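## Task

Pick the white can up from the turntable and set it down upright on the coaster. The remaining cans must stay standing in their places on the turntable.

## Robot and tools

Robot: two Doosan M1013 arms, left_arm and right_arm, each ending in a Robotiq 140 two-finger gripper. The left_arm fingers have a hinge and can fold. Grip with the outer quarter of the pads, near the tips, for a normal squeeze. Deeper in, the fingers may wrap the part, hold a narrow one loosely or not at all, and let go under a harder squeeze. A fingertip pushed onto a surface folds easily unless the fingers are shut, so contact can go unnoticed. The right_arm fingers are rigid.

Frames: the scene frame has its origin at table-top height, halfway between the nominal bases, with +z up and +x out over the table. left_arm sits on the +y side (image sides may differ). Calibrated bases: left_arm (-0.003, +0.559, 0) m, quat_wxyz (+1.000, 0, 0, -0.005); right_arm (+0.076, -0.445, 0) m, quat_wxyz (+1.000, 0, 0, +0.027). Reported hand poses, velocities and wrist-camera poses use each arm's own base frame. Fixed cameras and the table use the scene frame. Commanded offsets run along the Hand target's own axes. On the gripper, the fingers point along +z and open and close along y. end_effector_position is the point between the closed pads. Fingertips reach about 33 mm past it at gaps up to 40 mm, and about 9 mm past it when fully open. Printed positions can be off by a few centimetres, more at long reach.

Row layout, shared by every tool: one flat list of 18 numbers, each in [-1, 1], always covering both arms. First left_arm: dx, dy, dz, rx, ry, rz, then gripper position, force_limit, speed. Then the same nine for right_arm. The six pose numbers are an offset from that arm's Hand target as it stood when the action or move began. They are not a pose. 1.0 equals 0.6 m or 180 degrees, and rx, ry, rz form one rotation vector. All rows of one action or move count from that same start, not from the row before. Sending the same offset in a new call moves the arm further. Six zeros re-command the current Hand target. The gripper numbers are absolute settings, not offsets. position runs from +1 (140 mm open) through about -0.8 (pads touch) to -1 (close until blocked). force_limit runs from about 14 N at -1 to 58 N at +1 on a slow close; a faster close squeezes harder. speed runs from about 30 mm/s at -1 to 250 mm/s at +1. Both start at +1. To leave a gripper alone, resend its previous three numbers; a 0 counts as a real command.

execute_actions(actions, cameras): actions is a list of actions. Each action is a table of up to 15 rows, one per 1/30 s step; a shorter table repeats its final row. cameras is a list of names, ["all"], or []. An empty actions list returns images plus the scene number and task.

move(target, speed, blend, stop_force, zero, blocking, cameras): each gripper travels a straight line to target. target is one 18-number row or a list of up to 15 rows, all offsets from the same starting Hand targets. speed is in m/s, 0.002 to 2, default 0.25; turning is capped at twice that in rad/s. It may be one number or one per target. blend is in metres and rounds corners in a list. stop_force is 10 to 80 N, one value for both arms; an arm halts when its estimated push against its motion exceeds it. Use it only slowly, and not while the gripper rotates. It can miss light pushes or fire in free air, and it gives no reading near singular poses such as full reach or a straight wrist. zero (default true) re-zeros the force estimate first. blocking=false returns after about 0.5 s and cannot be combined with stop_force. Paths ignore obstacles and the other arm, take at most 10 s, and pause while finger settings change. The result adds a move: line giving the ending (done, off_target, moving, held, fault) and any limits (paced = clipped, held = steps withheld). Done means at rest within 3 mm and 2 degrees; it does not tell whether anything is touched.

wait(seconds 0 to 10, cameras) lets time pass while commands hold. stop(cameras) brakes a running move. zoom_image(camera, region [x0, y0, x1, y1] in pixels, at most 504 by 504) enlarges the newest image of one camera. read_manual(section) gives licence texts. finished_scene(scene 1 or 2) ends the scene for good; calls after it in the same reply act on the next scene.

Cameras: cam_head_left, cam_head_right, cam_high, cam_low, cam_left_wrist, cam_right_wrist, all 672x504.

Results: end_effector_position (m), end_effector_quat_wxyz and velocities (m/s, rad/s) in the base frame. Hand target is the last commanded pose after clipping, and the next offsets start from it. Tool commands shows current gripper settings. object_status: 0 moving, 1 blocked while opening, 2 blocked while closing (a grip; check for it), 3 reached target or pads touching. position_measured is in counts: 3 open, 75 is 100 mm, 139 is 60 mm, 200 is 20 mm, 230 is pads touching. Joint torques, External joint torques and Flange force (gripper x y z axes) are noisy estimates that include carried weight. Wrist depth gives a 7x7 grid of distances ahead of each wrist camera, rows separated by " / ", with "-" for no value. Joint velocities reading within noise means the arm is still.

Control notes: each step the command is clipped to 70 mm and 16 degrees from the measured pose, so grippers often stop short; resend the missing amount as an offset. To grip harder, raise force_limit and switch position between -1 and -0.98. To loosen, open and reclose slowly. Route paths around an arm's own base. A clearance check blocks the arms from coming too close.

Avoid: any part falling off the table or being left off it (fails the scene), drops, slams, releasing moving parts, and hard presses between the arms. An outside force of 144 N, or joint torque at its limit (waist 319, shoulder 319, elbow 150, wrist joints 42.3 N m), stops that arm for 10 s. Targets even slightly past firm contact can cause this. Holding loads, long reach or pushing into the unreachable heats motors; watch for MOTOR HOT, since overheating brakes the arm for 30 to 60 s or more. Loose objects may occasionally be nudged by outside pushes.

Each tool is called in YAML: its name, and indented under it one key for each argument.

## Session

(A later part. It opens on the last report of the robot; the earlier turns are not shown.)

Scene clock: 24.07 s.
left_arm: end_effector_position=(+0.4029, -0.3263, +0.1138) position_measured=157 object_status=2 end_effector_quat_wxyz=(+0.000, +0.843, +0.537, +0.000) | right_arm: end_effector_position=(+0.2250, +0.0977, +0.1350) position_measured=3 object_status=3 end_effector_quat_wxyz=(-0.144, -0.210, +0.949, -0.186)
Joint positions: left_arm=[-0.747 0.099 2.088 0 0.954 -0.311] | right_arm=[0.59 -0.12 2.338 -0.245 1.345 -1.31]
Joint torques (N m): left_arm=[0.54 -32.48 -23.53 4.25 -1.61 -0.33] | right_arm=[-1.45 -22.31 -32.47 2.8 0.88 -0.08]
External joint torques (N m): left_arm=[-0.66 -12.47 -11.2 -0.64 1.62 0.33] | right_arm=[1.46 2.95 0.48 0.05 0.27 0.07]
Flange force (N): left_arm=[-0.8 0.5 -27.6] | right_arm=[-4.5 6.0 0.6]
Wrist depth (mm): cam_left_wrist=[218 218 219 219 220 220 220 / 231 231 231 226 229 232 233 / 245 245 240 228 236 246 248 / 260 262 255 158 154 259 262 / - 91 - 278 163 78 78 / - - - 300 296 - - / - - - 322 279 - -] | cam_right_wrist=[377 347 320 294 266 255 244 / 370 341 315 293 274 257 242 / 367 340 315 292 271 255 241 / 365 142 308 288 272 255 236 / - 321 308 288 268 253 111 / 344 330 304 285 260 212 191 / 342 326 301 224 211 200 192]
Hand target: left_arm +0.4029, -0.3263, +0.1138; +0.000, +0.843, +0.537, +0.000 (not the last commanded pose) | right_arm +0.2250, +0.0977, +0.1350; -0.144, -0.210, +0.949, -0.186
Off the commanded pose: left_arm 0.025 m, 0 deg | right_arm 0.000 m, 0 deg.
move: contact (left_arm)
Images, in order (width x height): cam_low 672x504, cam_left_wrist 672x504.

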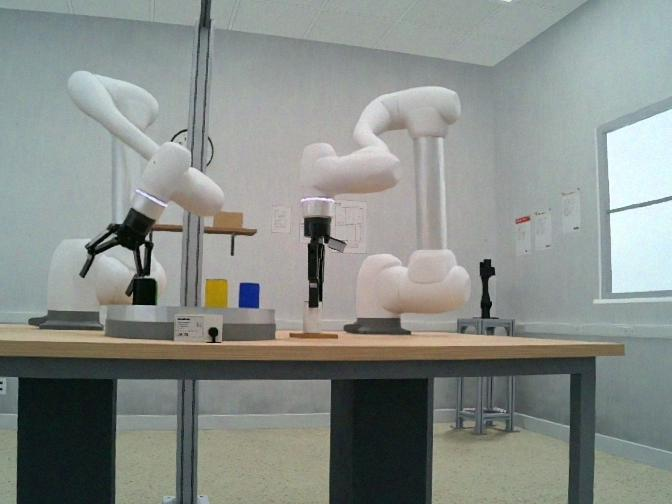

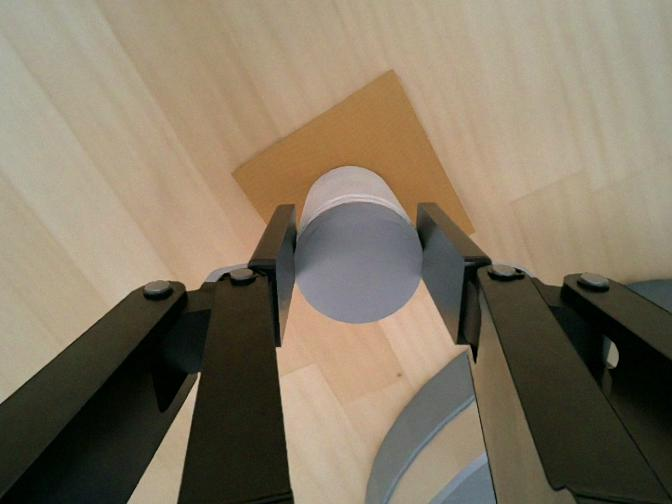

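move:
  target: [0,0,-0.0015,0,0,0,-1,0,-0.1,0,0,0,0,0,0,1,1,1]
  speed: 0.02

move:
  target: [0,0,0,0,0,0,0.6,0,-1,0,0,0,0,0,0,1,1,1]

move:
  target: [0,0,-0.25,0,0,0,0.6,0,-1,0,0,0,0,0,0,1,1,1]
  cameras: ["cam_low","cam_left_wrist","cam_high"]

Scene clock: 25.03 s.
left_arm: end_effector_position=(+0.4029, -0.3263, +0.1147) position_measured=157 object_status=2 end_effector_quat_wxyz=(+0.000, +0.843, +0.537, +0.000) | right_arm: end_effector_position=(+0.2250, +0.0977, +0.1350) position_measured=3 object_status=3 end_effector_quat_wxyz=(-0.144, -0.210, +0.949, -0.186)
Joint positions: left_arm=[-0.747 0.098 2.088 0 0.956 -0.311] | right_arm=[0.59 -0.12 2.338 -0.245 1.345 -1.31]
Joint torques (N m): left_arm=[-1.8 -46.55 -33.74 3.2 -0.32 -0.35] | right_arm=[-1.46 -22.15 -32.67 2.83 0.84 -0.16]
External joint torques (N m): left_arm=[1.8 1.58 -1.02 0.41 0.32 0.35] | right_arm=[1.42 2.97 0.75 0.02 0.32 0.15]
Flange force (N): left_arm=[2.9 5.4 0.0] | right_arm=[-4.3 6.1 1.0]
Wrist depth (mm): cam_left_wrist=[220 219 220 220 221 220 221 / 231 232 231 226 230 234 233 / 245 245 239 229 238 247 248 / 261 261 256 159 155 260 263 / - 91 - 281 162 78 77 / - - - 300 297 - - / - - - 325 279 - -] | cam_right_wrist=[373 346 317 295 266 253 244 / 366 342 316 295 273 257 242 / 366 342 314 293 273 255 240 / 368 142 311 288 271 254 235 / - 320 309 287 268 253 111 / 345 329 306 285 263 207 192 / 341 326 303 225 212 201 192]
Hand target: left_arm +0.4029, -0.3263, +0.1147; +0.000, +0.843, +0.537, +0.000 | right_arm +0.2250, +0.0977, +0.1350; -0.144, -0.210, +0.949, -0.186
Off the commanded pose: left_arm 0.000 m, 0 deg | right_arm 0.000 m, 0 deg.
move: done

Scene clock: 27.47 s.
left_arm: end_effector_position=(+0.4029, -0.3263, +0.1148) position_measured=53 object_status=0 end_effector_quat_wxyz=(+0.000, +0.843, +0.537, +0.000) | right_arm: end_effector_position=(+0.2250, +0.0977, +0.1350) position_measured=3 object_status=3 end_effector_quat_wxyz=(-0.144, -0.210, +0.949, -0.186)
Joint positions: left_arm=[-0.747 0.098 2.088 0 0.956 -0.311] | right_arm=[0.59 -0.12 2.338 -0.245 1.345 -1.31]
Joint torques (N m): left_arm=[-1.72 -44.97 -32.69 3.12 -0.36 -0.39] | right_arm=[-1.29 -22.44 -32.63 2.82 0.87 -0.16]
External joint torques (N m): left_arm=[1.77 -0.12 -2.11 0.49 0.37 0.39] | right_arm=[1.33 3 0.8 0.02 0.29 0.15]
Flange force (N): left_arm=[3.1 4.7 -2.9] | right_arm=[-4.4 5.9 1.2]
Wrist depth (mm): cam_left_wrist=[219 220 221 220 221 220 221 / 232 231 232 227 229 233 233 / 245 246 240 229 238 247 245 / 261 128 259 159 245 138 260 / - 108 279 280 280 266 98 / - 300 301 301 292 228 - / - 324 325 325 253 256 -] | cam_right_wrist=[376 347 319 296 266 254 244 / 370 340 316 294 274 256 243 / 365 339 315 292 272 256 240 / 362 142 312 289 271 253 236 / - 321 310 286 269 253 111 / 345 331 305 284 262 214 190 / 344 328 305 226 210 200 192]
Hand target: left_arm +0.4029, -0.3263, +0.1147; +0.000, +0.843, +0.537, +0.000 | right_arm +0.2250, +0.0977, +0.1350; -0.144, -0.210, +0.949, -0.186
Off the commanded pose: left_arm 0.000 m, 0 deg | right_arm 0.000 m, 0 deg.
move: done

Scene clock: 28.60 s.
left_arm: end_effector_position=(+0.4029, -0.3262, +0.2647) position_measured=53 object_status=3 end_effector_quat_wxyz=(+0.000, +0.843, +0.537, +0.000) | right_arm: end_effector_position=(+0.2250, +0.0977, +0.1350) position_measured=3 object_status=3 end_effector_quat_wxyz=(-0.144, -0.210, +0.949, -0.186)
Joint positions: left_arm=[-0.747 -0.022 1.912 0 1.252 -0.311] | right_arm=[0.59 -0.12 2.338 -0.245 1.345 -1.31]
Joint torques (N m): left_arm=[-1.33 -38.31 -39.31 3.75 -0.39 -0.35] | right_arm=[-1.32 -22.39 -32.39 2.8 0.91 -0.1]
External joint torques (N m): left_arm=[1.2 0.24 -1.1 0.44 0.4 0.35] | right_arm=[1.36 2.92 0.74 0.02 0.27 0.09]
Flange force (N): left_arm=[2.3 3.0 -2.1] | right_arm=[-4.3 5.8 1.1]
Wrist depth (mm): cam_left_wrist=[351 351 351 352 355 351 353 / 370 370 373 364 372 370 373 / 392 394 394 304 390 395 394 / 418 126 416 420 416 138 367 / - 109 448 446 383 388 98 / - 476 482 477 413 344 - / - 515 521 521 441 454 -] | cam_right_wrist=[374 346 319 295 266 253 244 / 368 343 317 294 273 257 242 / 366 340 316 291 272 255 241 / 365 142 311 289 271 254 235 / - 320 310 287 267 252 111 / 344 333 304 284 265 211 191 / 342 328 303 223 211 199 192]
Hand target: left_arm +0.4029, -0.3263, +0.2647; +0.000, +0.843, +0.537, +0.000 | right_arm +0.2250, +0.0977, +0.1350; -0.144, -0.210, +0.949, -0.186
Off the commanded pose: left_arm 0.000 m, 0 deg | right_arm 0.000 m, 0 deg.
move: done
Images, in order (width x height): cam_high 672x504, cam_low 672x504, cam_left_wrist 672x504.

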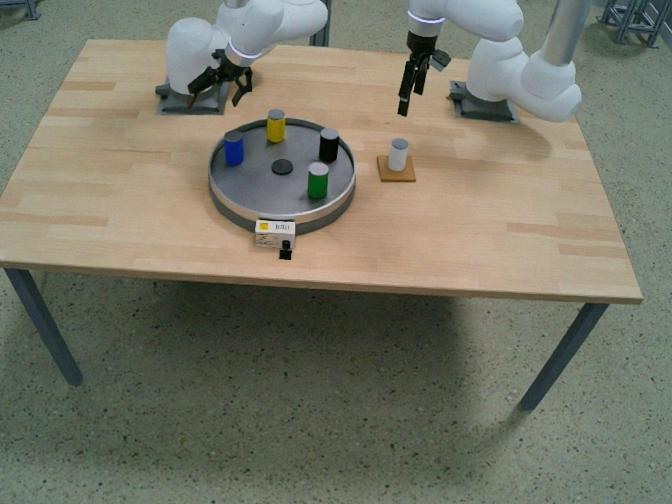

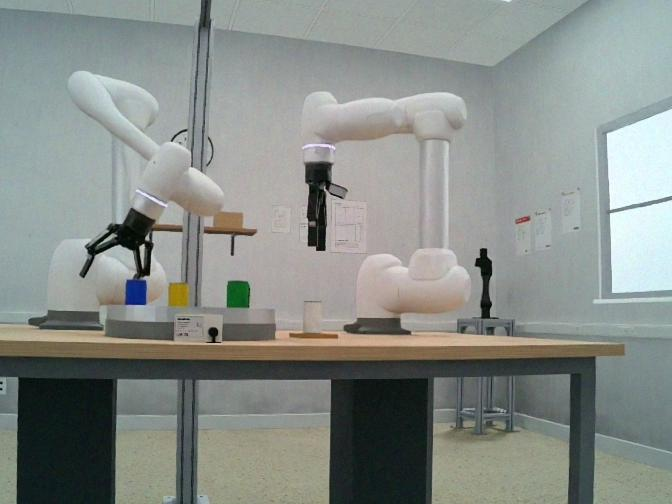

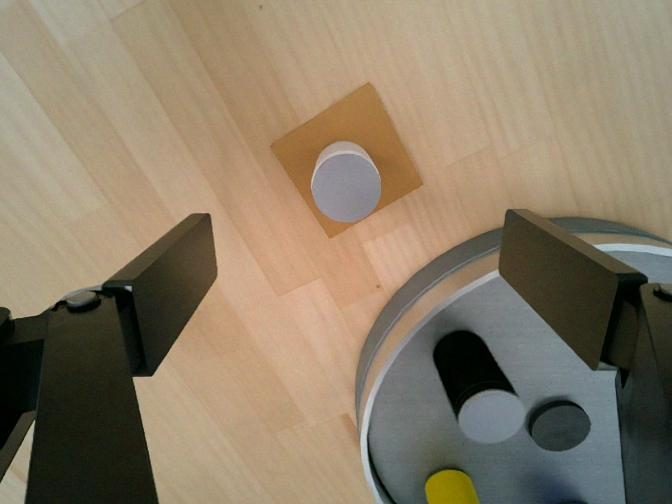

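finished_scene:
  scene: 1

The scene is finished: the task was done.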